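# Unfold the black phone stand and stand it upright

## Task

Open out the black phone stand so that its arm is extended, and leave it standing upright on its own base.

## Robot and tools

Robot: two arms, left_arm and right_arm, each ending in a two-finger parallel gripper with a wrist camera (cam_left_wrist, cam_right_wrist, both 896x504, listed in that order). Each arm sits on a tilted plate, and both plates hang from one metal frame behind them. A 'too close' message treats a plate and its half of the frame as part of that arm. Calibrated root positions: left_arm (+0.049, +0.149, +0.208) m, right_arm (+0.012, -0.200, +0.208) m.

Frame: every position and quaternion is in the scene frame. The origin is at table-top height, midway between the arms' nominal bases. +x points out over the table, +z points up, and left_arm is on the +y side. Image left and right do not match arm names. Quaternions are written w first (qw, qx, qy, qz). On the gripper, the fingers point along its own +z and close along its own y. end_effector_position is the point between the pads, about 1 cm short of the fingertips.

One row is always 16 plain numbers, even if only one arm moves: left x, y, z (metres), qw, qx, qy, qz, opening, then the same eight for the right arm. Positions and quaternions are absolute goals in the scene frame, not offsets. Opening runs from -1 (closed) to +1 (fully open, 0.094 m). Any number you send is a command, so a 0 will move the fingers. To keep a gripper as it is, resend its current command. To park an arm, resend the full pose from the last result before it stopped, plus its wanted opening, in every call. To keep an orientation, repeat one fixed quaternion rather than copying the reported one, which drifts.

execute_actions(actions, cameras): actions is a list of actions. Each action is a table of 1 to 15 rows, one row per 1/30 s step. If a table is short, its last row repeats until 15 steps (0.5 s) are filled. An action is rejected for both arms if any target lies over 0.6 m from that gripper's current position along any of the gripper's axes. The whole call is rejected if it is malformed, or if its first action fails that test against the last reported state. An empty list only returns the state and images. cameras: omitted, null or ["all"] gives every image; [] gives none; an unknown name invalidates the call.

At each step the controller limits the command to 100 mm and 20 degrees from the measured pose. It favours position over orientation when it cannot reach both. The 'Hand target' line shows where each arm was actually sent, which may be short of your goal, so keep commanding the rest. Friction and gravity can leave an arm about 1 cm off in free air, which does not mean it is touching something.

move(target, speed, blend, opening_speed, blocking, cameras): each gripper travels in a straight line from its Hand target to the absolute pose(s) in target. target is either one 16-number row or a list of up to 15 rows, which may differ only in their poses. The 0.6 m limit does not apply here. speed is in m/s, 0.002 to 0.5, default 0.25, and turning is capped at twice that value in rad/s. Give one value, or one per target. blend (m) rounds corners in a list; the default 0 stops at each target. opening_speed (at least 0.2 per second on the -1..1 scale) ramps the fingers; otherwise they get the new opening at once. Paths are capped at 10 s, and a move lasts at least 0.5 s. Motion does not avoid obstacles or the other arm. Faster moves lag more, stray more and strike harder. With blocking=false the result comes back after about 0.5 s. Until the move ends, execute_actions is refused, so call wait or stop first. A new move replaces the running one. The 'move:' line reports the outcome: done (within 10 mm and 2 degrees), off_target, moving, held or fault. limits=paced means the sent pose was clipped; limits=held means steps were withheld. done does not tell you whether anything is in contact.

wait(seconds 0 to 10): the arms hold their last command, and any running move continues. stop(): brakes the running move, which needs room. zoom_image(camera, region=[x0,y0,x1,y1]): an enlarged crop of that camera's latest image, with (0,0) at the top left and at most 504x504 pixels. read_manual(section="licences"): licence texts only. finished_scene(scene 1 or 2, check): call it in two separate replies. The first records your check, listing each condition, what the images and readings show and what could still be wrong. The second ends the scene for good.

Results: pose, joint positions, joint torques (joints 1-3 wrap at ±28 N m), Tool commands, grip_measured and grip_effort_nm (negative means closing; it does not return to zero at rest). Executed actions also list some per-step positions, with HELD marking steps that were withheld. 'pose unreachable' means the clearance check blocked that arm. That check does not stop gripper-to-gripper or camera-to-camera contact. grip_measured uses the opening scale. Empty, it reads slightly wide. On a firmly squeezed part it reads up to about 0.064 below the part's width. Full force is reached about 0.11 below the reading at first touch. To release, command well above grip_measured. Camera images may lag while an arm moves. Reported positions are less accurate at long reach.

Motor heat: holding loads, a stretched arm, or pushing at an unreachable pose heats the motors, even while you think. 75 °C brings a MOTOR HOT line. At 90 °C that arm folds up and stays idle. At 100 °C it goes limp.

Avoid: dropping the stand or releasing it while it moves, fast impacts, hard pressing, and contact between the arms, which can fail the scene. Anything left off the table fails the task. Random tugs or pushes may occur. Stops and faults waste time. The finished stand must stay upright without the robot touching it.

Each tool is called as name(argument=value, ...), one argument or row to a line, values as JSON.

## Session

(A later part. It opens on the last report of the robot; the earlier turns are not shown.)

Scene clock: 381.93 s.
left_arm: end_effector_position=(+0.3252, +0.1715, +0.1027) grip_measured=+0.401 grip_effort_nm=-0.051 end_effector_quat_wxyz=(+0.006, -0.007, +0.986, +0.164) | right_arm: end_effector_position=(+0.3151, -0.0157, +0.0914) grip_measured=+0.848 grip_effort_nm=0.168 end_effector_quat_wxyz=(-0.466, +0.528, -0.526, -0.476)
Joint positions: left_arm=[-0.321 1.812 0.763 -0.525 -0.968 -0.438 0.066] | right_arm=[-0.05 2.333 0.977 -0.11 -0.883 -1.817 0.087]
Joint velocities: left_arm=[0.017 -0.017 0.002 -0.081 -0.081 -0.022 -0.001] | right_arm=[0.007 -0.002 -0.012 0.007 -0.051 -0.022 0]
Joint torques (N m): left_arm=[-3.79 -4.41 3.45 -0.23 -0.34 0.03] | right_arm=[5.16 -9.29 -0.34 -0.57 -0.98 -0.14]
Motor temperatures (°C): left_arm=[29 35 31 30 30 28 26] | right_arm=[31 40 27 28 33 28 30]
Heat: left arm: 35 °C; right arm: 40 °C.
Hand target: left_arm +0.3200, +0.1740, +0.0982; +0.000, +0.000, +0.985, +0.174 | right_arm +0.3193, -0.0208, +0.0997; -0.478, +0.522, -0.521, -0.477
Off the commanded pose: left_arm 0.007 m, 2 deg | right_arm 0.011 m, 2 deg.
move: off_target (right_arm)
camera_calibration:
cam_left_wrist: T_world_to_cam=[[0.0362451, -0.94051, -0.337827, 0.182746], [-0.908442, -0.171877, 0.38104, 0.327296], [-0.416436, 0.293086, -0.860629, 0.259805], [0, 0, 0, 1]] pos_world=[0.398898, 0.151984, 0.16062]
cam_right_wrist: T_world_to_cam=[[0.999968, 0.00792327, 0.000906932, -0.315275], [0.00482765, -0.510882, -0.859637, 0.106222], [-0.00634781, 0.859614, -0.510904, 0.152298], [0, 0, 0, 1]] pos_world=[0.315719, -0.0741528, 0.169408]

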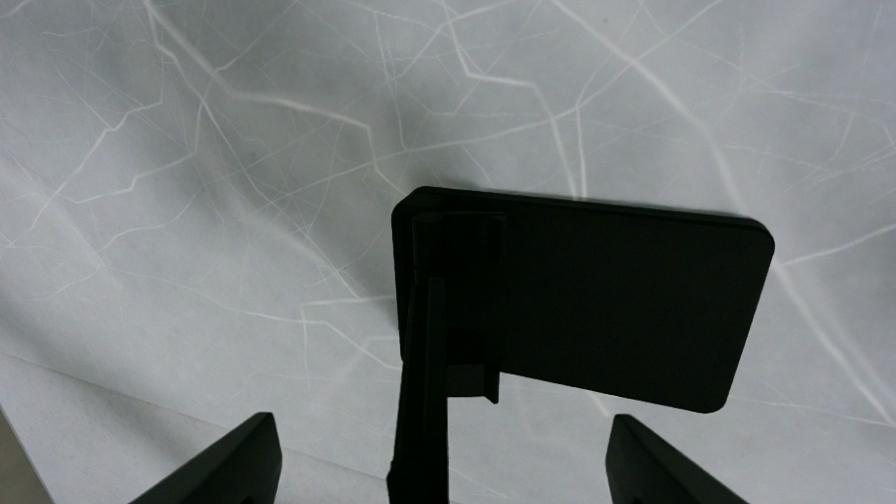

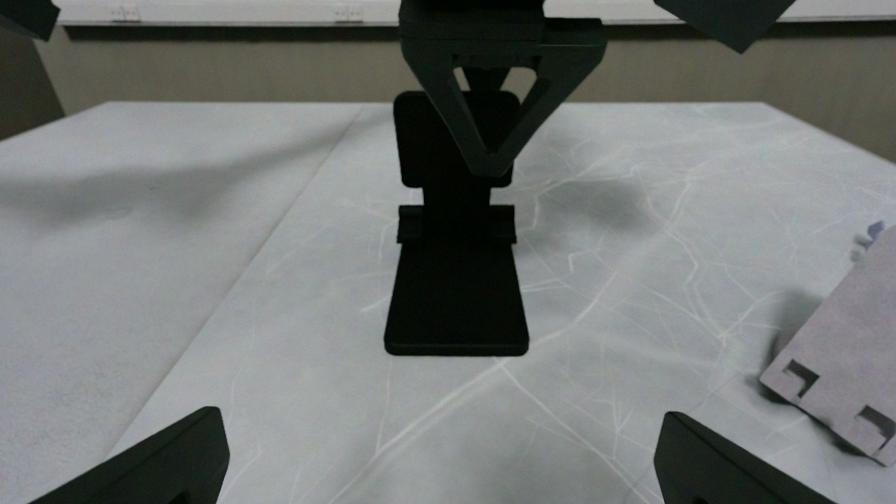

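move(
  target=[
    [0.308,0.173,0.102,0,0,0.985,0.174,0.4,0.32,-0.02,0.1,-0.478,0.521,-0.521,-0.478,0.85],
  ],
  speed=0.05,
)

Scene clock: 389.33 s.
left_arm: end_effector_position=(+0.3092, +0.1737, +0.0991) grip_measured=+0.401 grip_effort_nm=-0.051 end_effector_quat_wxyz=(-0.005, -0.005, +0.986, +0.169) | right_arm: end_effector_position=(+0.3149, -0.0156, +0.0917) grip_measured=+0.848 grip_effort_nm=0.168 end_effector_quat_wxyz=(-0.466, +0.528, -0.526, -0.477)
Joint positions: left_arm=[-0.321 1.812 0.721 -0.525 -0.968 -0.466 0.066] | right_arm=[-0.05 2.333 0.977 -0.111 -0.885 -1.817 0.087]
Joint velocities: left_arm=[0.007 0.017 0.002 0.066 -0.007 -0.066 0] | right_arm=[0.012 -0.002 -0.012 -0.022 -0.051 -0.051 -0.001]
Joint torques (N m): left_arm=[-5.94 -5.74 3.48 -0.48 -0.34 -0.15] | right_arm=[5.29 -8.72 0.03 -0.54 -0.97 -0.11]
Motor temperatures (°C): left_arm=[29 35 30 30 30 28 26] | right_arm=[31 39 27 28 33 28 30]
Heat: left arm: 35 °C; right arm: 39 °C.
Hand target: left_arm +0.3080, +0.1729, +0.1018; +0.000, +0.000, +0.985, +0.174 | right_arm +0.3198, -0.0200, +0.0998; -0.478, +0.521, -0.521, -0.478
Off the commanded pose: left_arm 0.003 m, 1 deg | right_arm 0.011 m, 2 deg.
move: off_target (right_arm)
camera_calibration:
cam_left_wrist: T_world_to_cam=[[0.0291871, -0.937013, -0.348073, 0.186737], [-0.899519, -0.176478, 0.399652, 0.310717], [-0.435906, 0.301433, -0.848012, 0.252716], [0, 0, 0, 1]] pos_world=[0.384206, 0.153632, 0.155126]
cam_right_wrist: T_world_to_cam=[[0.999966, 0.00818122, 0.000363285, -0.315086], [0.00448075, -0.50946, -0.860483, 0.106718], [-0.00685472, 0.860456, -0.509479, 0.152471], [0, 0, 0, 1]] pos_world=[0.315642, -0.0742483, 0.169625]

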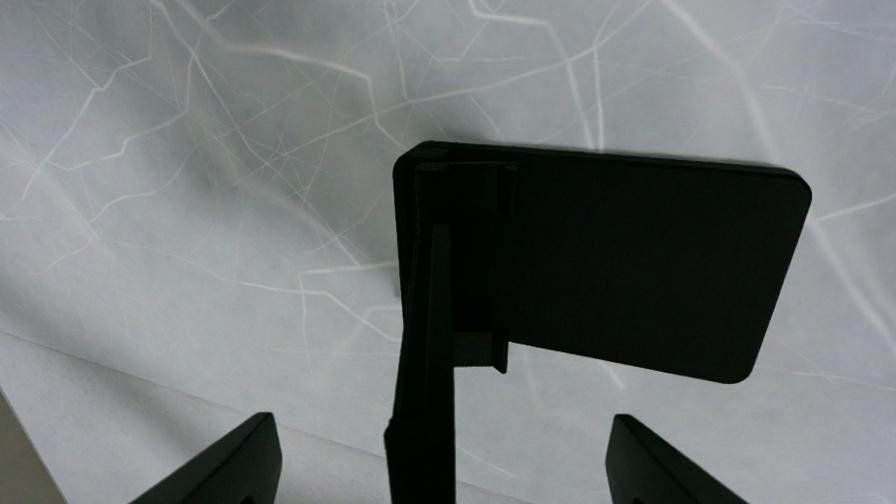

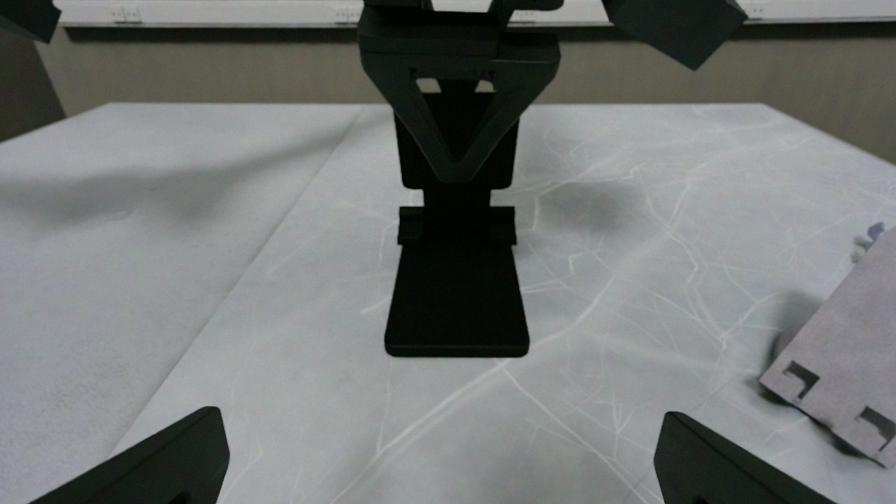

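move(
  target=[
    [0.308,0.175,0.106,0,0,0.985,0.174,0.4,0.32,-0.02,0.1,-0.478,0.521,-0.521,-0.478,0.85],
  ],
  speed=0.05,
  cameras=[],
)

move(
  target=[
    [0.308,0.175,0.106,0,0,0.985,0.174,-0.95,0.32,-0.02,0.1,-0.478,0.521,-0.521,-0.478,0.85],
  ],
  opening_speed=0.25,
)

Scene clock: 393.73 s.
left_arm: end_effector_position=(+0.3057, +0.1753, +0.0998) grip_measured=+0.401 grip_effort_nm=-0.051 end_effector_quat_wxyz=(-0.012, -0.001, +0.985, +0.172) | right_arm: end_effector_position=(+0.3150, -0.0156, +0.0918) grip_measured=+0.848 grip_effort_nm=0.168 end_effector_quat_wxyz=(-0.467, +0.528, -0.526, -0.477)
Joint positions: left_arm=[-0.321 1.812 0.721 -0.548 -0.968 -0.474 0.066] | right_arm=[-0.05 2.333 0.977 -0.111 -0.886 -1.817 0.087]
Joint velocities: left_arm=[0.012 -0.022 -0.002 -0.022 0.022 0.051 0] | right_arm=[0.002 -0.002 0.002 -0.022 -0.037 0.066 0.001]
Joint torques (N m): left_arm=[-6.38 -7.12 3.6 -0.53 -0.29 -0.1] | right_arm=[5.26 -9.16 0.01 -0.57 -0.95 -0.13]
Motor temperatures (°C): left_arm=[29 35 30 30 30 28 26] | right_arm=[31 39 27 28 33 28 30]
Heat: left arm: 35 °C; right arm: 39 °C.
Hand target: left_arm +0.3080, +0.1749, +0.1058; +0.000, +0.000, +0.985, +0.174 | right_arm +0.3198, -0.0200, +0.0999; -0.478, +0.521, -0.521, -0.478
Off the commanded pose: left_arm 0.007 m, 1 deg | right_arm 0.011 m, 2 deg.
move: off_target (right_arm)
No camera images: "cameras" was empty.

Scene clock: 399.33 s.
left_arm: end_effector_position=(+0.3054, +0.1771, +0.1004) grip_measured=-0.792 grip_effort_nm=-1.013 end_effector_quat_wxyz=(-0.012, +0.000, +0.984, +0.177) | right_arm: end_effector_position=(+0.3150, -0.0156, +0.0918) grip_measured=+0.848 grip_effort_nm=0.159 end_effector_quat_wxyz=(-0.467, +0.528, -0.526, -0.477)
Joint positions: left_arm=[-0.321 1.812 0.721 -0.555 -0.976 -0.479 0.01] | right_arm=[-0.05 2.333 0.977 -0.111 -0.886 -1.817 0.087]
Joint velocities: left_arm=[-0.007 0.007 -0.012 0.022 0.022 -0.022 -0.001] | right_arm=[0.002 -0.007 0.007 -0.051 0.007 -0.022 -0.001]
Joint torques (N m): left_arm=[-6.3 -7.1 3.62 -0.51 -0.21 -0.08] | right_arm=[5.22 -8.79 -0.09 -0.57 -0.95 -0.08]
Motor temperatures (°C): left_arm=[29 36 31 30 30 28 26] | right_arm=[31 38 27 28 33 28 30]
Heat: left arm: 36 °C; right arm: 38 °C.
Hand target: left_arm +0.3079, +0.1749, +0.1059; +0.000, +0.000, +0.985, +0.174 | right_arm +0.3198, -0.0200, +0.0998; -0.478, +0.521, -0.521, -0.478
Off the commanded pose: left_arm 0.006 m, 1 deg | right_arm 0.011 m, 2 deg.
move: off_target (right_arm)
camera_calibration:
cam_left_wrist: T_world_to_cam=[[0.017142, -0.931903, -0.362302, 0.19469], [-0.894935, -0.175887, 0.410068, 0.304779], [-0.445868, 0.317208, -0.837007, 0.250265], [0, 0, 0, 1]] pos_world=[0.381005, 0.155652, 0.15503]
cam_right_wrist: T_world_to_cam=[[0.999968, 0.0079891, 0.000380794, -0.315125], [0.004393, -0.508825, -0.860859, 0.10691], [-0.00668373, 0.860833, -0.508844, 0.152419], [0, 0, 0, 1]] pos_world=[0.315664, -0.0742911, 0.169712]

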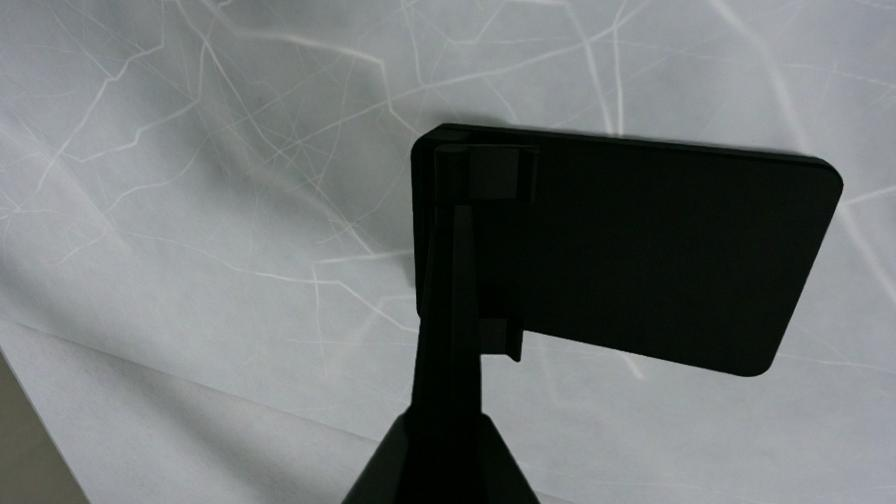

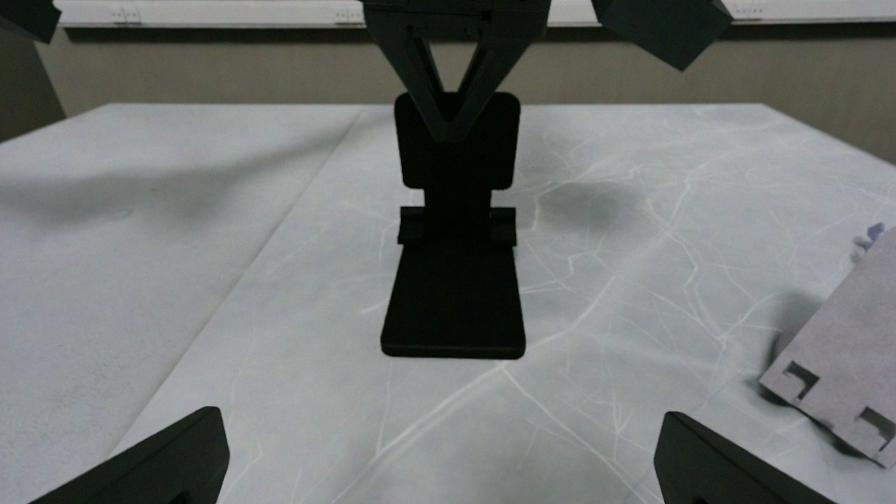

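move(
  target=[
    [0.306,0.177,0.102,-0.006,0,0.985,0.174,-0.95,0.318,0.0,0.03,-0.397,0.598,-0.565,-0.408,0.85],
    [0.306,0.177,0.102,-0.006,0,0.985,0.174,-0.95,0.318,0.095,0.01,-0.397,0.598,-0.565,-0.408,0.85],
  ],
  speed=0.1,
  cameras=[],
)

move(
  target=[0.306,0.177,0.102,-0.006,0,0.985,0.174,-0.95,0.318,0.095,0.01,-0.397,0.598,-0.565,-0.408,0.3],
  opening_speed=0.3,
)

Scene clock: 413.03 s.
left_arm: end_effector_position=(+0.3056, +0.1770, +0.1004) grip_measured=-0.792 grip_effort_nm=-1.013 end_effector_quat_wxyz=(-0.012, +0.002, +0.984, +0.177) | right_arm: end_effector_position=(+0.3285, +0.0886, +0.0215) grip_measured=+0.848 grip_effort_nm=0.164 end_effector_quat_wxyz=(-0.405, +0.592, -0.562, -0.412)
Joint positions: left_arm=[-0.321 1.812 0.721 -0.553 -0.977 -0.473 0.01] | right_arm=[0.178 2.674 1.201 0.216 -0.604 -1.542 0.087]
Joint velocities: left_arm=[0.012 0.017 0.002 0.095 0.007 -0.007 -0.001] | right_arm=[-0.012 0.002 -0.017 -0.022 -0.037 -0.037 0]
Joint torques (N m): left_arm=[-4.77 -6.69 3.28 -0.35 -0.21 0.02] | right_arm=[7.87 -4.9 1.14 0.47 -0.46 0.03]
Motor temperatures (°C): left_arm=[30 37 31 30 30 28 27] | right_arm=[32 37 27 28 33 28 30]
Heat: left arm: 37 °C; right arm: 37 °C.
Hand target: left_arm +0.3060, +0.1771, +0.1021; -0.006, +0.000, +0.985, +0.174 | right_arm +0.3196, +0.0957, +0.0112; -0.398, +0.597, -0.563, -0.410
Off the commanded pose: left_arm 0.002 m, 1 deg | right_arm 0.017 m, 1 deg.
move: off_target (right_arm)
No camera images: "cameras" was empty.

Scene clock: 415.07 s.
left_arm: end_effector_position=(+0.3057, +0.1770, +0.1004) grip_measured=-0.792 grip_effort_nm=-1.013 end_effector_quat_wxyz=(-0.012, +0.002, +0.984, +0.176) | right_arm: end_effector_position=(+0.3300, +0.0887, +0.0216) grip_measured=+0.302 grip_effort_nm=-0.081 end_effector_quat_wxyz=(-0.406, +0.590, -0.563, -0.411)
Joint positions: left_arm=[-0.321 1.812 0.721 -0.553 -0.977 -0.473 0.01] | right_arm=[0.178 2.674 1.201 0.223 -0.604 -1.535 0.061]
Joint velocities: left_arm=[-0.012 -0.012 0.007 0.022 -0.007 -0.007 0] | right_arm=[-0.017 -0.017 0.022 0.022 0.051 -0.081 0.001]
Joint torques (N m): left_arm=[-4.68 -6.57 3.19 -0.34 -0.17 0.02] | right_arm=[7.75 -5 0.34 0.47 -0.43 -0.1]
Motor temperatures (°C): left_arm=[30 38 30 30 30 28 27] | right_arm=[32 37 27 28 33 28 30]
Heat: left arm: 38 °C; right arm: 37 °C.
Hand target: left_arm +0.3060, +0.1770, +0.1020; -0.006, +0.000, +0.985, +0.174 | right_arm +0.3179, +0.0946, +0.0105; -0.397, +0.598, -0.565, -0.408
Off the commanded pose: left_arm 0.002 m, 1 deg | right_arm 0.018 m, 1 deg.
move: off_target (right_arm)
camera_calibration:
cam_left_wrist: T_world_to_cam=[[0.0126421, -0.932065, -0.362069, 0.195975], [-0.895526, -0.171638, 0.410576, 0.304444], [-0.444829, 0.319052, -0.836859, 0.249742], [0, 0, 0, 1]] pos_world=[0.381252, 0.155235, 0.154958]
cam_right_wrist: T_world_to_cam=[[0.999083, 0.0331116, 0.0271521, -0.333511], [0.0425059, -0.690121, -0.722445, 0.0999116], [-0.0051831, 0.722936, -0.690895, 0.0426568], [0, 0, 0, 1]] pos_world=[0.329179, 0.049156, 0.110707]

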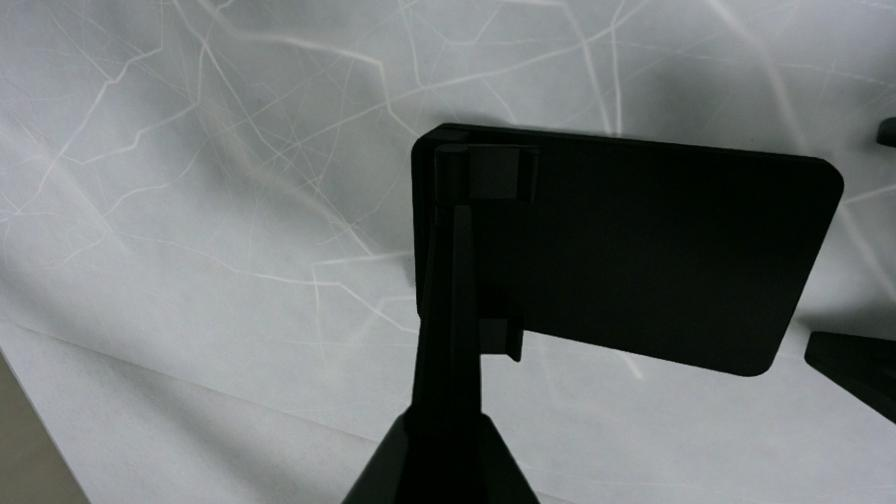

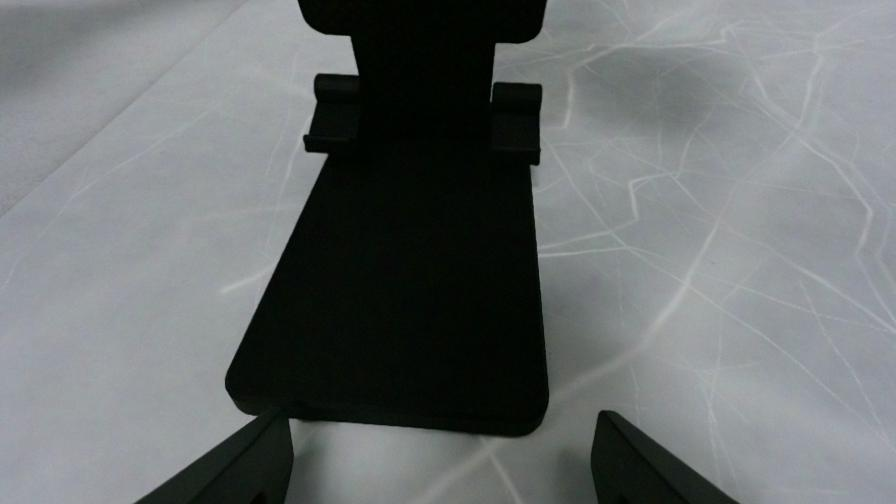

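move(
  target=[0.306,0.177,0.102,-0.006,0,0.985,0.174,-0.95,0.318,0.09,0.015,-0.397,0.598,-0.565,-0.408,0.85],
  opening_speed=0.5,
  cameras=[],
)

move(
  target=[
    [0.306,0.177,0.102,-0.006,0,0.985,0.174,-0.95,0.304,0.08,0.015,-0.397,0.598,-0.565,-0.408,0.85],
    [0.306,0.177,0.102,-0.006,0,0.985,0.174,-0.95,0.304,0.113,0.005,-0.397,0.598,-0.565,-0.408,0.85],
  ],
  speed=0.06,
)

Scene clock: 420.27 s.
left_arm: end_effector_position=(+0.3058, +0.1769, +0.1004) grip_measured=-0.792 grip_effort_nm=-1.013 end_effector_quat_wxyz=(-0.011, +0.002, +0.984, +0.176) | right_arm: end_effector_position=(+0.3259, +0.0885, +0.0213) grip_measured=+0.848 grip_effort_nm=0.183 end_effector_quat_wxyz=(-0.405, +0.590, -0.564, -0.412)
Joint positions: left_arm=[-0.321 1.812 0.721 -0.552 -0.976 -0.472 0.01] | right_arm=[0.178 2.674 1.186 0.237 -0.604 -1.533 0.087]
Joint velocities: left_arm=[-0.027 0.012 -0.022 -0.022 -0.051 0.007 -0.001] | right_arm=[-0.002 -0.002 -0.002 0.037 0.022 -0.051 -0.001]
Joint torques (N m): left_arm=[-4.78 -6.68 3.23 -0.36 -0.2 0.01] | right_arm=[7.45 -6.74 -0.1 0.24 -0.45 -0.18]
Motor temperatures (°C): left_arm=[30 38 30 30 30 28 27] | right_arm=[32 36 27 28 33 28 30]
Heat: left arm: 38 °C; right arm: 36 °C.
Hand target: left_arm +0.3060, +0.1770, +0.1020; -0.006, +0.000, +0.985, +0.174 | right_arm +0.3180, +0.0901, +0.0151; -0.397, +0.598, -0.565, -0.408
Off the commanded pose: left_arm 0.002 m, 1 deg | right_arm 0.010 m, 1 deg.
move: done
No camera images: "cameras" was empty.

Scene clock: 421.57 s.
left_arm: end_effector_position=(+0.3058, +0.1769, +0.1004) grip_measured=-0.792 grip_effort_nm=-1.009 end_effector_quat_wxyz=(-0.011, +0.002, +0.984, +0.176) | right_arm: end_effector_position=(+0.3154, +0.1075, +0.0222) grip_measured=+0.848 grip_effort_nm=0.164 end_effector_quat_wxyz=(-0.410, +0.588, -0.559, -0.417)
Joint positions: left_arm=[-0.321 1.812 0.721 -0.552 -0.976 -0.472 0.01] | right_arm=[0.218 2.721 1.187 0.307 -0.608 -1.493 0.087]
Joint velocities: left_arm=[0.002 -0.017 0.002 0.007 -0.037 0.051 0] | right_arm=[-0.022 -0.017 0.007 -0.051 0.022 -0.022 0.001]
Joint torques (N m): left_arm=[-4.64 -6.67 3.29 -0.37 -0.17 0.01] | right_arm=[7.38 -4.14 0.94 0.57 -0.28 -0.09]
Motor temperatures (°C): left_arm=[29 38 30 30 30 28 28] | right_arm=[32 36 27 28 33 28 30]
Heat: left arm: 38 °C; right arm: 36 °C.
Hand target: left_arm +0.3060, +0.1770, +0.1020; -0.006, +0.000, +0.985, +0.174 | right_arm +0.3041, +0.1126, +0.0060; -0.397, +0.598, -0.564, -0.408
Off the commanded pose: left_arm 0.002 m, 1 deg | right_arm 0.021 m, 2 deg.
move: off_target (right_arm)
camera_calibration:
cam_left_wrist: T_world_to_cam=[[0.012145, -0.93227, -0.361559, 0.19599], [-0.895625, -0.170931, 0.410655, 0.304414], [-0.444643, 0.318834, -0.837041, 0.249778], [0, 0, 0, 1]] pos_world=[0.381323, 0.155111, 0.154927]
cam_right_wrist: T_world_to_cam=[[0.998931, 0.0379545, 0.0264014, -0.320033], [0.0451498, -0.677875, -0.73379, 0.112128], [-0.00995375, 0.734197, -0.678864, 0.0294533], [0, 0, 0, 1]] pos_world=[0.314922, 0.066531, 0.110723]

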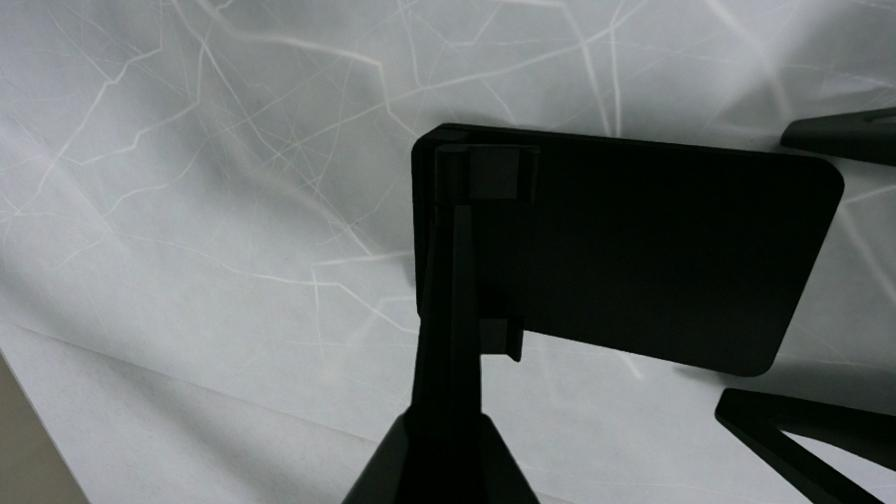

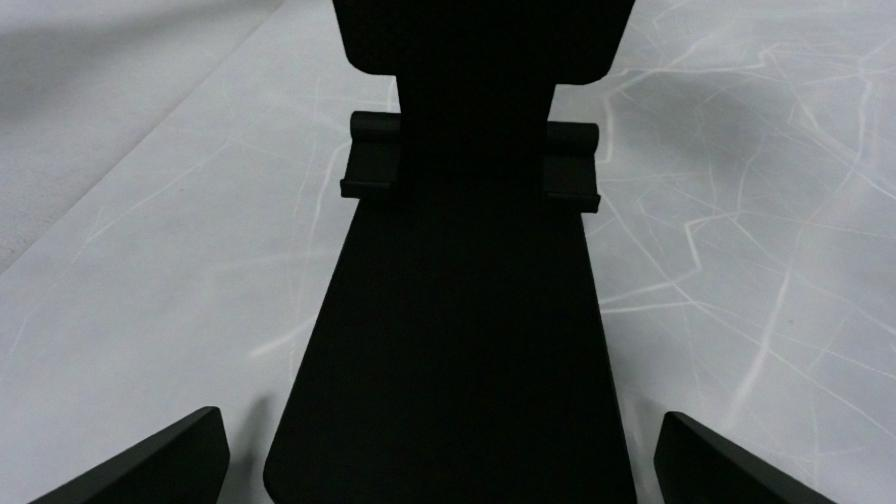

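move(
  target=[0.306,0.177,0.102,-0.006,0,0.985,0.174,-0.95,0.304,0.113,0.005,-0.397,0.598,-0.565,-0.408,0.3],
  opening_speed=0.4,
  cameras=[],
)

move(
  target=[0.306,0.177,0.102,-0.006,0,0.985,0.174,-0.95,0.315,0.1,-0.04,-0.397,0.598,-0.565,-0.408,0.3],
  speed=0.06,
  cameras=[],
)

move(
  target=[
    [0.306,0.190,0.107,-0.006,0,0.996,0.087,-0.95,0.315,0.1,-0.04,-0.397,0.598,-0.565,-0.408,0.3],
    [0.306,0.208,0.108,-0.006,0,1,0,-0.95,0.315,0.1,-0.04,-0.397,0.598,-0.565,-0.408,0.3],
  ],
  speed=0.04,
  blend=0.01,
)

Scene clock: 427.60 s.
left_arm: end_effector_position=(+0.3058, +0.1768, +0.1003) grip_measured=-0.792 grip_effort_nm=-1.013 end_effector_quat_wxyz=(-0.012, +0.003, +0.984, +0.176) | right_arm: end_effector_position=(+0.3164, +0.1076, +0.0224) grip_measured=+0.471 grip_effort_nm=-0.979 end_effector_quat_wxyz=(-0.411, +0.587, -0.560, -0.416)
Joint positions: left_arm=[-0.321 1.812 0.721 -0.552 -0.976 -0.471 0.01] | right_arm=[0.218 2.721 1.187 0.311 -0.609 -1.489 0.069]
Joint velocities: left_arm=[-0.017 0.012 -0.002 -0.022 -0.022 0.051 -0.001] | right_arm=[0.012 0.007 -0.002 -0.007 0.022 0.022 0]
Joint torques (N m): left_arm=[-4.75 -6.67 3.28 -0.35 -0.19 0.01] | right_arm=[7.31 -4.36 1.02 0.53 -0.29 -0.12]
Motor temperatures (°C): left_arm=[29 38 30 30 30 28 28] | right_arm=[32 36 27 28 32 28 30]
Heat: left arm: 38 °C; right arm: 36 °C.
Hand target: left_arm +0.3060, +0.1770, +0.1020; -0.006, +0.000, +0.985, +0.174 | right_arm +0.3038, +0.1122, +0.0059; -0.397, +0.598, -0.565, -0.408
Off the commanded pose: left_arm 0.002 m, 1 deg | right_arm 0.022 m, 2 deg.
move: off_target (right_arm)
No camera images: "cameras" was empty.

Scene clock: 429.00 s.
left_arm: end_effector_position=(+0.3059, +0.1816, +0.1047) grip_measured=-0.792 grip_effort_nm=-1.013 end_effector_quat_wxyz=(-0.010, +0.000, +0.983, +0.181) | right_arm: end_effector_position=(+0.3192, +0.1079, +0.0300) grip_measured=+0.466 grip_effort_nm=-0.974 end_effector_quat_wxyz=(-0.444, +0.563, -0.516, -0.469)
Joint positions: left_arm=[-0.321 1.792 0.721 -0.577 -0.986 -0.482 0.01] | right_arm=[0.171 2.766 1.283 0.183 -0.779 -1.581 0.069]
Joint velocities: left_arm=[-0.007 0.012 -0.022 0.066 -0.007 0.007 0] | right_arm=[-0.027 0.017 0.002 -0.037 0.037 -0.022 0]
Joint torques (N m): left_arm=[-4.72 -5.12 3.41 -0.09 -0.09 0.14] | right_arm=[2.02 -2.41 2.41 0.48 1.11 -0.57]
Motor temperatures (°C): left_arm=[29 38 30 30 30 28 28] | right_arm=[32 36 27 28 32 28 30]
Heat: left arm: 38 °C; right arm: 36 °C.
Hand target: left_arm +0.3060, +0.1771, +0.1023; -0.006, +0.000, +0.985, +0.174 | right_arm +0.3107, +0.0926, -0.0312; -0.395, +0.597, -0.563, -0.412
Off the commanded pose: left_arm 0.005 m, 1 deg | right_arm 0.071 m, 11 deg.
move: off_target (right_arm)
No camera images: "cameras" was empty.

Scene clock: 433.77 s.
left_arm: end_effector_position=(+0.3069, +0.2098, +0.1066) grip_measured=-0.793 grip_effort_nm=-1.018 end_effector_quat_wxyz=(-0.010, -0.002, +1.000, +0.009) | right_arm: end_effector_position=(+0.3196, +0.1062, +0.0319) grip_measured=+0.466 grip_effort_nm=-0.989 end_effector_quat_wxyz=(-0.451, +0.556, -0.511, -0.476)
Joint positions: left_arm=[-0.044 1.422 0.614 -0.44 -0.604 0.003 0.01] | right_arm=[0.161 2.769 1.288 0.173 -0.808 -1.593 0.069]
Joint velocities: left_arm=[-0.007 -0.002 0.012 0.022 -0.051 0.051 0.001] | right_arm=[-0.017 0.002 -0.007 0.007 -0.022 -0.022 -0.001]
Joint torques (N m): left_arm=[-2.19 -6.48 4.19 -0.09 0.15 0.2] | right_arm=[2.73 -2.66 2.11 0.44 1.4 -0.44]
Motor temperatures (°C): left_arm=[29 37 30 30 30 28 28] | right_arm=[32 35 27 28 33 28 30]
Heat: left arm: 37 °C; right arm: 35 °C.
Hand target: left_arm +0.3061, +0.2103, +0.1079; -0.007, +0.000, +1.000, +0.003 | right_arm +0.3110, +0.0919, -0.0305; -0.396, +0.597, -0.562, -0.414
Off the commanded pose: left_arm 0.002 m, 1 deg | right_arm 0.072 m, 13 deg.
move: off_target (right_arm)
camera_calibration:
cam_left_wrist: T_world_to_cam=[[0.0251303, -0.999137, -0.0330724, 0.203918], [-0.895742, -0.0371939, 0.443015, 0.277056], [-0.443863, 0.0184912, -0.895904, 0.314041], [0, 0, 0, 1]] pos_world=[0.382438, 0.20824, 0.165354]
cam_right_wrist: T_world_to_cam=[[0.997398, 0.0676244, 0.024989, -0.327018], [0.0572615, -0.532491, -0.844497, 0.10237], [-0.0438021, 0.84373, -0.534977, 0.0315971], [0, 0, 0, 1]] pos_world=[0.321689, 0.0499661, 0.111527]

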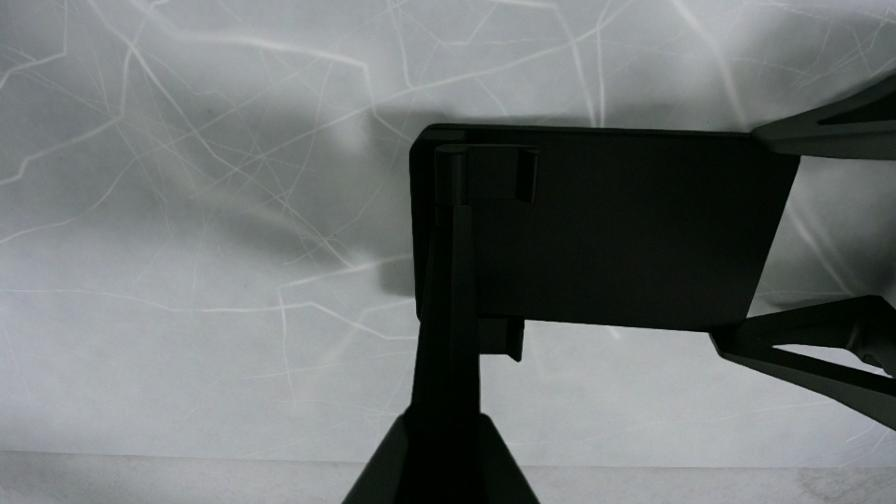

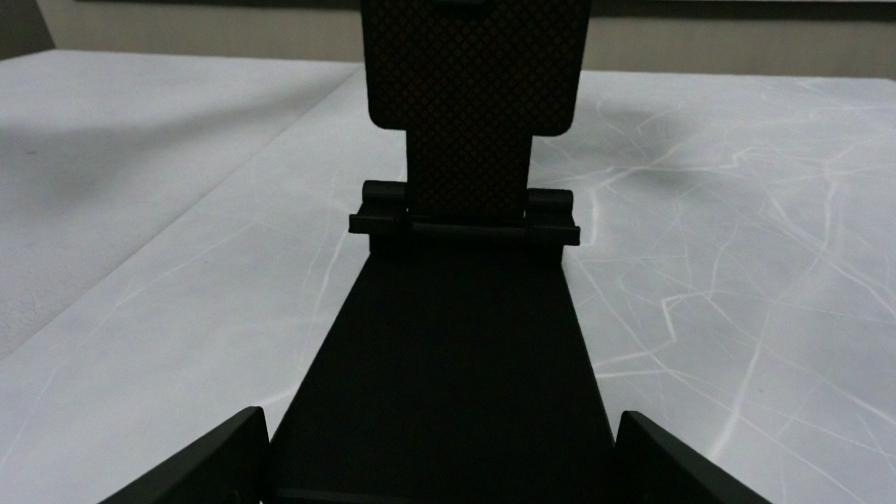

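move(
  target=[0.306,0.209,0.107,-0.006,0,1,0.005,-0.95,0.317,0.106,0.012,-0.397,0.598,-0.565,-0.408,0.3],
  speed=0.06,
  cameras=[],
)

move(
  target=[0.306,0.209,0.107,-0.006,0,1,0.005,-0.95,0.317,0.106,0.012,-0.397,0.598,-0.565,-0.408,0.85],
  opening_speed=0.5,
  cameras=[],
)

move(
  target=[0.306,0.209,0.107,-0.006,0,1,0.005,-0.95,0.307,0.153,0.002,-0.397,0.598,-0.565,-0.408,0.85],
  speed=0.05,
)

Scene clock: 440.87 s.
left_arm: end_effector_position=(+0.3069, +0.2100, +0.1062) grip_measured=-0.793 grip_effort_nm=-1.013 end_effector_quat_wxyz=(-0.010, +0.001, +1.000, +0.010) | right_arm: end_effector_position=(+0.3173, +0.1095, +0.0246) grip_measured=+0.466 grip_effort_nm=-0.984 end_effector_quat_wxyz=(-0.418, +0.583, -0.547, -0.432)
Joint positions: left_arm=[-0.043 1.422 0.612 -0.435 -0.606 0.011 0.01] | right_arm=[0.208 2.735 1.221 0.267 -0.654 -1.514 0.069]
Joint velocities: left_arm=[-0.012 -0.007 -0.017 -0.022 -0.037 -0.007 0] | right_arm=[0.022 -0.012 -0.002 -0.007 0.037 0.125 0.002]
Joint torques (N m): left_arm=[-2.69 -5.86 4.18 -0.09 0.08 0] | right_arm=[7.6 -7.61 -0.27 0.31 0.07 0.03]
Motor temperatures (°C): left_arm=[29 37 30 30 30 28 28] | right_arm=[31 35 27 28 33 28 31]
Heat: left arm: 37 °C; right arm: 35 °C.
Hand target: left_arm +0.3060, +0.2091, +0.1070; -0.006, +0.000, +1.000, +0.005 | right_arm +0.3170, +0.1061, +0.0127; -0.398, +0.597, -0.564, -0.409
Off the commanded pose: left_arm 0.002 m, 1 deg | right_arm 0.013 m, 5 deg.
move: off_target (right_arm)
No camera images: "cameras" was empty.

Scene clock: 442.17 s.
left_arm: end_effector_position=(+0.3070, +0.2099, +0.1062) grip_measured=-0.793 grip_effort_nm=-1.013 end_effector_quat_wxyz=(-0.009, +0.001, +1.000, +0.009) | right_arm: end_effector_position=(+0.3177, +0.1100, +0.0247) grip_measured=+0.847 grip_effort_nm=0.183 end_effector_quat_wxyz=(-0.418, +0.583, -0.547, -0.431)
Joint positions: left_arm=[-0.043 1.422 0.612 -0.435 -0.605 0.012 0.01] | right_arm=[0.211 2.735 1.221 0.27 -0.651 -1.51 0.087]
Joint velocities: left_arm=[0.002 0.002 -0.002 -0.037 -0.022 -0.051 0] | right_arm=[-0.007 -0.002 -0.007 -0.007 0.007 0.022 0.001]
Joint torques (N m): left_arm=[-2.76 -5.93 4.21 -0.09 0.11 0] | right_arm=[7.35 -7.98 0.01 0.31 0.07 -0.04]
Motor temperatures (°C): left_arm=[29 36 30 30 30 28 28] | right_arm=[32 35 27 28 33 28 30]
Heat: left arm: 36 °C; right arm: 35 °C.
Hand target: left_arm +0.3061, +0.2090, +0.1070; -0.006, +0.000, +1.000, +0.005 | right_arm +0.3171, +0.1056, +0.0124; -0.398, +0.597, -0.564, -0.408
Off the commanded pose: left_arm 0.002 m, 1 deg | right_arm 0.013 m, 4 deg.
move: off_target (right_arm)
No camera images: "cameras" was empty.

Scene clock: 443.53 s.
left_arm: end_effector_position=(+0.3070, +0.2098, +0.1062) grip_measured=-0.793 grip_effort_nm=-1.013 end_effector_quat_wxyz=(-0.009, +0.001, +1.000, +0.009) | right_arm: end_effector_position=(+0.3216, +0.1479, +0.0250) grip_measured=+0.848 grip_effort_nm=0.164 end_effector_quat_wxyz=(-0.417, +0.583, -0.554, -0.424)
Joint positions: left_arm=[-0.043 1.422 0.612 -0.435 -0.604 0.012 0.01] | right_arm=[0.298 2.816 1.301 0.344 -0.603 -1.399 0.087]
Joint velocities: left_arm=[-0.007 -0.002 0.022 0.037 -0.007 -0.081 -0.001] | right_arm=[-0.017 -0.017 -0.002 -0.007 0.037 0.022 0]
Joint torques (N m): left_arm=[-2.7 -5.85 4.22 -0.06 0.05 0.01] | right_arm=[7.8 -4.37 1.4 0.65 -0.06 -0.17]
Motor temperatures (°C): left_arm=[29 36 30 30 30 28 28] | right_arm=[32 35 27 28 33 28 30]
Heat: left arm: 36 °C; right arm: 35 °C.
Hand target: left_arm +0.3060, +0.2090, +0.1070; -0.006, +0.000, +1.000, +0.005 | right_arm +0.3069, +0.1520, +0.0038; -0.397, +0.598, -0.564, -0.409
Off the commanded pose: left_arm 0.002 m, 1 deg | right_arm 0.028 m, 4 deg.
move: off_target (right_arm)
camera_calibration:
cam_left_wrist: T_world_to_cam=[[0.0185692, -0.999256, -0.0338021, 0.206048], [-0.896796, -0.0315936, 0.441315, 0.276617], [-0.442054, 0.0221187, -0.896716, 0.312538], [0, 0, 0, 1]] pos_world=[0.382402, 0.207721, 0.165147]
cam_right_wrist: T_world_to_cam=[[0.998991, 0.0364614, 0.0262273, -0.327624], [0.0437759, -0.659776, -0.750186, 0.139422], [-0.0100487, 0.750577, -0.660706, -0.00116788], [0, 0, 0, 1]] pos_world=[0.321179, 0.104809, 0.112413]

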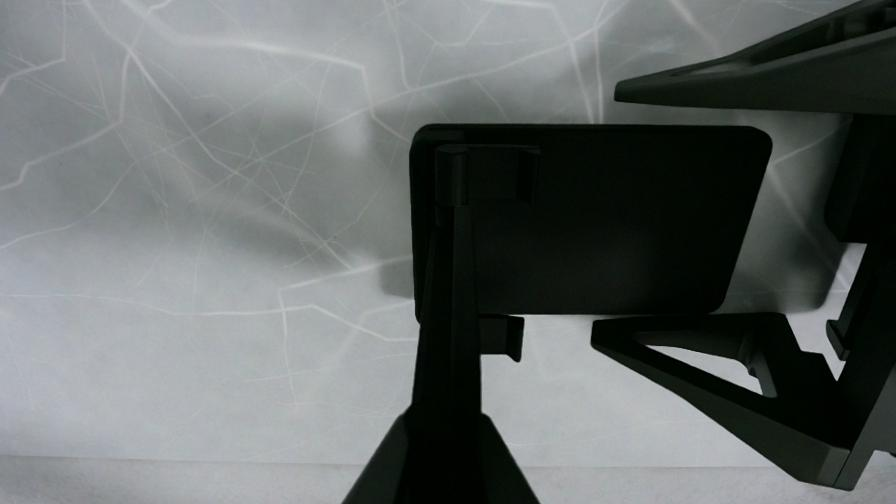

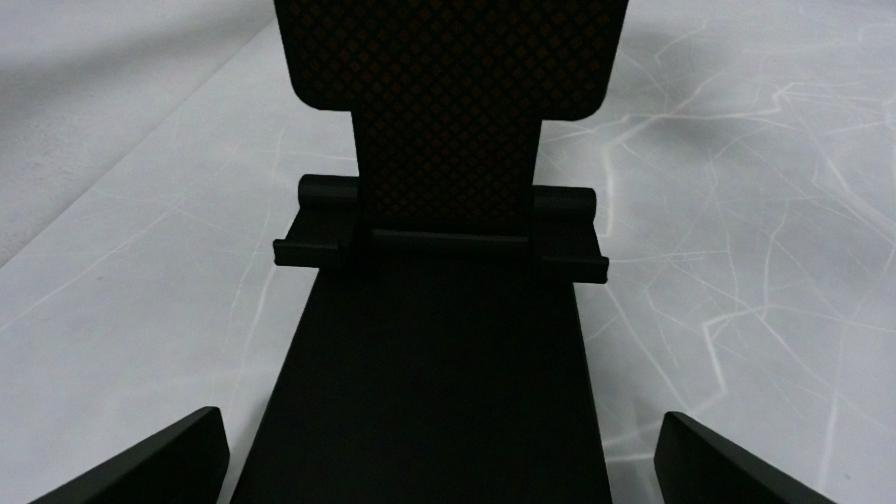

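move(
  target=[0.306,0.209,0.107,-0.006,0,1,0.005,-0.95,0.302,0.155,-0.012,-0.397,0.598,-0.565,-0.408,0.85],
  speed=0.03,
  cameras=[],
)

move(
  target=[0.306,0.209,0.107,-0.006,0,1,0.005,-0.95,0.302,0.155,-0.012,-0.397,0.598,-0.565,-0.408,0.3],
  opening_speed=0.4,
)

Scene clock: 447.90 s.
left_arm: end_effector_position=(+0.3070, +0.2097, +0.1062) grip_measured=-0.793 grip_effort_nm=-1.018 end_effector_quat_wxyz=(-0.009, +0.001, +1.000, +0.009) | right_arm: end_effector_position=(+0.3206, +0.1536, +0.0265) grip_measured=+0.848 grip_effort_nm=0.168 end_effector_quat_wxyz=(-0.427, +0.575, -0.546, -0.435)
Joint positions: left_arm=[-0.043 1.422 0.612 -0.435 -0.604 0.012 0.01] | right_arm=[0.298 2.84 1.32 0.357 -0.642 -1.394 0.087]
Joint velocities: left_arm=[-0.017 -0.002 0.002 -0.007 -0.007 -0.051 0] | right_arm=[-0.007 -0.002 0.002 -0.022 -0.022 0.007 0.001]
Joint torques (N m): left_arm=[-2.73 -5.83 4.25 -0.1 0.08 -0.02] | right_arm=[6.52 -3.38 1.16 0.7 0.25 -0.4]
Motor temperatures (°C): left_arm=[29 36 30 30 30 28 28] | right_arm=[32 35 27 28 33 28 30]
Heat: left arm: 36 °C; right arm: 35 °C.
Hand target: left_arm +0.3060, +0.2090, +0.1070; -0.006, +0.000, +1.000, +0.005 | right_arm +0.3006, +0.1523, -0.0087; -0.396, +0.598, -0.563, -0.410
Off the commanded pose: left_arm 0.001 m, 1 deg | right_arm 0.043 m, 6 deg.
move: off_target (right_arm)
No camera images: "cameras" was empty.

Scene clock: 449.90 s.
left_arm: end_effector_position=(+0.3086, +0.2107, +0.1065) grip_measured=-0.793 grip_effort_nm=-1.013 end_effector_quat_wxyz=(-0.006, -0.002, +1.000, +0.011) | right_arm: end_effector_position=(+0.3130, +0.1565, +0.0320) grip_measured=+0.300 grip_effort_nm=0.037 end_effector_quat_wxyz=(-0.448, +0.588, -0.515, -0.435)
Joint positions: left_arm=[-0.043 1.42 0.612 -0.429 -0.608 0.009 0.01] | right_arm=[0.302 2.846 1.311 0.364 -0.679 -1.465 0.061]
Joint velocities: left_arm=[-0.012 -0.002 0.007 0.007 0.037 0.022 0.001] | right_arm=[-0.007 0.002 -0.012 -0.022 -0.051 0.022 0.001]
Joint torques (N m): left_arm=[-2.76 -5.75 4.15 -0.14 0.11 0.04] | right_arm=[5.96 -3.78 1.47 0.63 0.65 0.37]
Motor temperatures (°C): left_arm=[29 36 30 30 30 28 28] | right_arm=[32 35 27 28 33 28 30]
Heat: left arm: 36 °C; right arm: 35 °C.
Hand target: left_arm +0.3060, +0.2090, +0.1070; -0.006, +0.000, +1.000, +0.005 | right_arm +0.3006, +0.1515, -0.0081; -0.398, +0.598, -0.563, -0.409
Off the commanded pose: left_arm 0.003 m, 1 deg | right_arm 0.045 m, 9 deg.
move: off_target (right_arm)
camera_calibration:
cam_left_wrist: T_world_to_cam=[[0.0252388, -0.998972, -0.0376517, 0.205189], [-0.899354, -0.0391349, 0.435466, 0.280928], [-0.436492, 0.0228716, -0.899417, 0.31184], [0, 0, 0, 1]] pos_world=[0.383591, 0.20884, 0.165866]
cam_right_wrist: T_world_to_cam=[[0.993888, 0.066007, 0.0884818, -0.324513], [0.11039, -0.596795, -0.794764, 0.121442], [0.00034547, 0.799674, -0.600434, -0.0158867], [0, 0, 0, 1]] pos_world=[0.30913, 0.1066, 0.115692]

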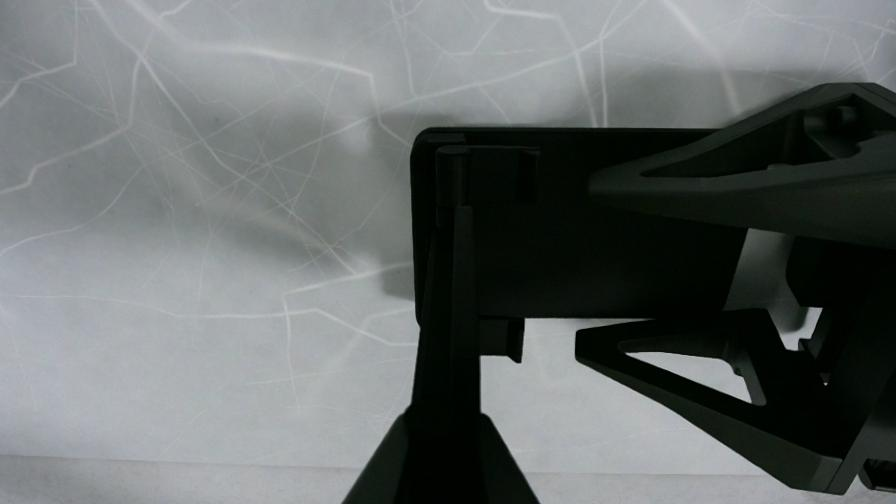

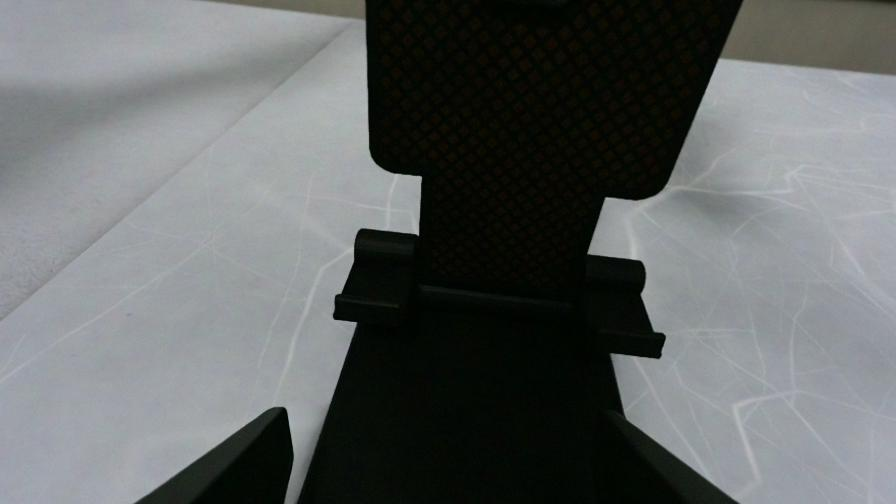

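move(
  target=[0.306,0.209,0.107,-0.006,0,1,0.005,-0.95,0.313,0.155,0.035,-0.430,0.590,-0.530,-0.430,0.3],
  speed=0.05,
  cameras=[],
)

move(
  target=[0.306,0.209,0.107,-0.006,0,1,0.005,-0.95,0.313,0.155,0.035,-0.430,0.590,-0.530,-0.430,0.85],
  opening_speed=0.5,
  cameras=[],
)

move(
  target=[
    [0.306,0.209,0.107,-0.006,0,1,0.005,-0.95,0.305,0.135,0.04,-0.354,0.612,-0.612,-0.354,0.85],
    [0.306,0.209,0.107,-0.006,0,1,0.005,-0.95,0.305,0.137,0.005,-0.354,0.612,-0.612,-0.354,0.85],
  ],
  speed=0.06,
)

Scene clock: 461.47 s.
left_arm: end_effector_position=(+0.3086, +0.2107, +0.1065) grip_measured=-0.793 grip_effort_nm=-1.013 end_effector_quat_wxyz=(-0.006, -0.002, +1.000, +0.011) | right_arm: end_effector_position=(+0.3122, +0.1563, +0.0335) grip_measured=+0.300 grip_effort_nm=0.042 end_effector_quat_wxyz=(-0.445, +0.586, -0.520, -0.434)
Joint positions: left_arm=[-0.043 1.42 0.612 -0.429 -0.608 0.01 0.01] | right_arm=[0.308 2.838 1.296 0.378 -0.668 -1.446 0.061]
Joint velocities: left_arm=[-0.007 -0.012 -0.002 0.037 -0.037 0.022 0.001] | right_arm=[-0.012 -0.012 -0.012 -0.007 -0.081 0.037 -0.001]
Joint torques (N m): left_arm=[-2.73 -5.76 4.21 -0.13 0.12 0.04] | right_arm=[8.76 -9.59 0.09 0.23 -0.36 0.22]
Motor temperatures (°C): left_arm=[29 36 30 29 30 28 28] | right_arm=[32 35 27 29 32 28 30]
Heat: left arm: 36 °C; right arm: 35 °C.
Hand target: left_arm +0.3060, +0.2090, +0.1069; -0.006, +0.000, +1.000, +0.005 | right_arm +0.3128, +0.1550, +0.0350; -0.431, +0.590, -0.530, -0.430
Off the commanded pose: left_arm 0.003 m, 1 deg | right_arm 0.002 m, 2 deg.
move: done
No camera images: "cameras" was empty.

Scene clock: 462.77 s.
left_arm: end_effector_position=(+0.3086, +0.2107, +0.1065) grip_measured=-0.793 grip_effort_nm=-1.018 end_effector_quat_wxyz=(-0.006, -0.002, +1.000, +0.011) | right_arm: end_effector_position=(+0.3110, +0.1555, +0.0308) grip_measured=+0.848 grip_effort_nm=0.173 end_effector_quat_wxyz=(-0.435, +0.584, -0.530, -0.434)
Joint positions: left_arm=[-0.043 1.42 0.612 -0.429 -0.608 0.01 0.01] | right_arm=[0.308 2.838 1.292 0.378 -0.653 -1.426 0.087]
Joint velocities: left_arm=[0.027 -0.002 -0.017 0.007 -0.022 0.081 0] | right_arm=[-0.007 -0.012 -0.007 0.11 0.007 -0.022 0]
Joint torques (N m): left_arm=[-2.78 -5.74 4.15 -0.12 0.09 0.04] | right_arm=[8.49 -9.59 0.09 0.2 -0.52 -0.05]
Motor temperatures (°C): left_arm=[29 36 30 29 30 28 29] | right_arm=[32 36 27 28 32 28 30]
Heat: left arm: 36 °C; right arm: 36 °C.
Hand target: left_arm +0.3060, +0.2090, +0.1069; -0.006, +0.000, +1.000, +0.005 | right_arm +0.3129, +0.1551, +0.0351; -0.431, +0.590, -0.530, -0.430
Off the commanded pose: left_arm 0.003 m, 1 deg | right_arm 0.005 m, 1 deg.
move: done
No camera images: "cameras" was empty.

Scene clock: 466.03 s.
left_arm: end_effector_position=(+0.3073, +0.2093, +0.1065) grip_measured=-0.793 grip_effort_nm=-1.018 end_effector_quat_wxyz=(-0.009, +0.001, +1.000, +0.007) | right_arm: end_effector_position=(+0.3191, +0.1371, +0.0219) grip_measured=+0.848 grip_effort_nm=0.164 end_effector_quat_wxyz=(-0.370, +0.604, -0.612, -0.352)
Joint positions: left_arm=[-0.043 1.42 0.612 -0.434 -0.601 0.013 0.01] | right_arm=[0.363 2.737 1.181 0.428 -0.367 -1.302 0.087]
Joint velocities: left_arm=[-0.002 0.007 -0.012 0.007 -0.037 0.11 0] | right_arm=[0.007 0.002 -0.012 0.051 -0.007 0.007 0.001]
Joint torques (N m): left_arm=[-2.76 -5.81 4.19 -0.08 0.06 -0.03] | right_arm=[6.58 -4.64 1.42 0.54 -0.5 -0.24]
Motor temperatures (°C): left_arm=[29 36 30 29 30 28 29] | right_arm=[32 36 27 29 32 28 30]
Heat: left arm: 36 °C; right arm: 36 °C.
Hand target: left_arm +0.3060, +0.2090, +0.1070; -0.006, +0.000, +1.000, +0.005 | right_arm +0.3043, +0.1373, +0.0060; -0.355, +0.611, -0.612, -0.354
Off the commanded pose: left_arm 0.001 m, 0 deg | right_arm 0.022 m, 2 deg.
move: off_target (right_arm)
camera_calibration:
cam_left_wrist: T_world_to_cam=[[0.0185995, -0.999378, -0.0299757, 0.205155], [-0.897506, -0.0299007, 0.439987, 0.276794], [-0.440609, 0.0187198, -0.897504, 0.313262], [0, 0, 0, 1]] pos_world=[0.382635, 0.207439, 0.165518]
cam_right_wrist: T_world_to_cam=[[0.999403, -0.0227755, 0.0259776, -0.316649], [-0.00252192, -0.798017, -0.602629, 0.160579], [0.0344557, 0.602204, -0.797598, 0.0140961], [0, 0, 0, 1]] pos_world=[0.316379, 0.112445, 0.116239]

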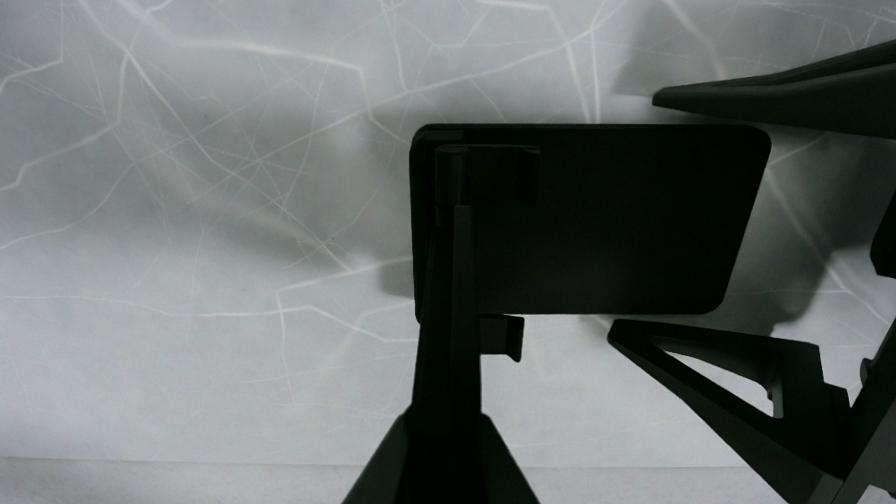

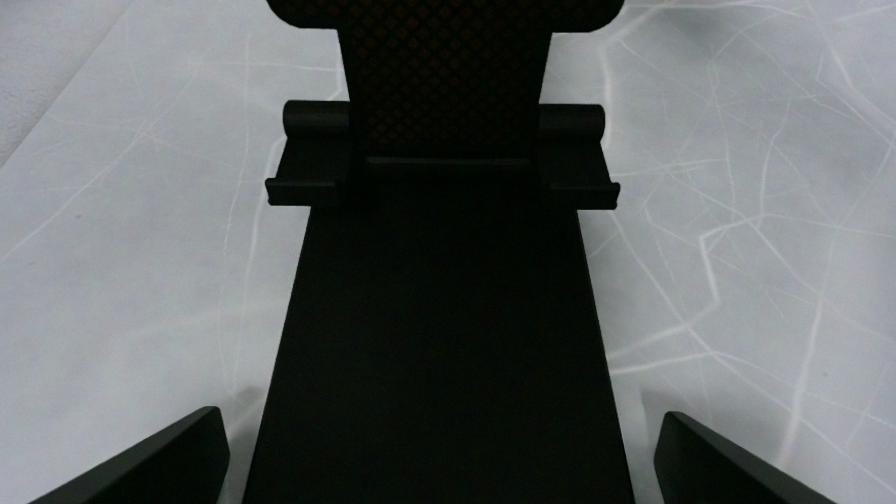

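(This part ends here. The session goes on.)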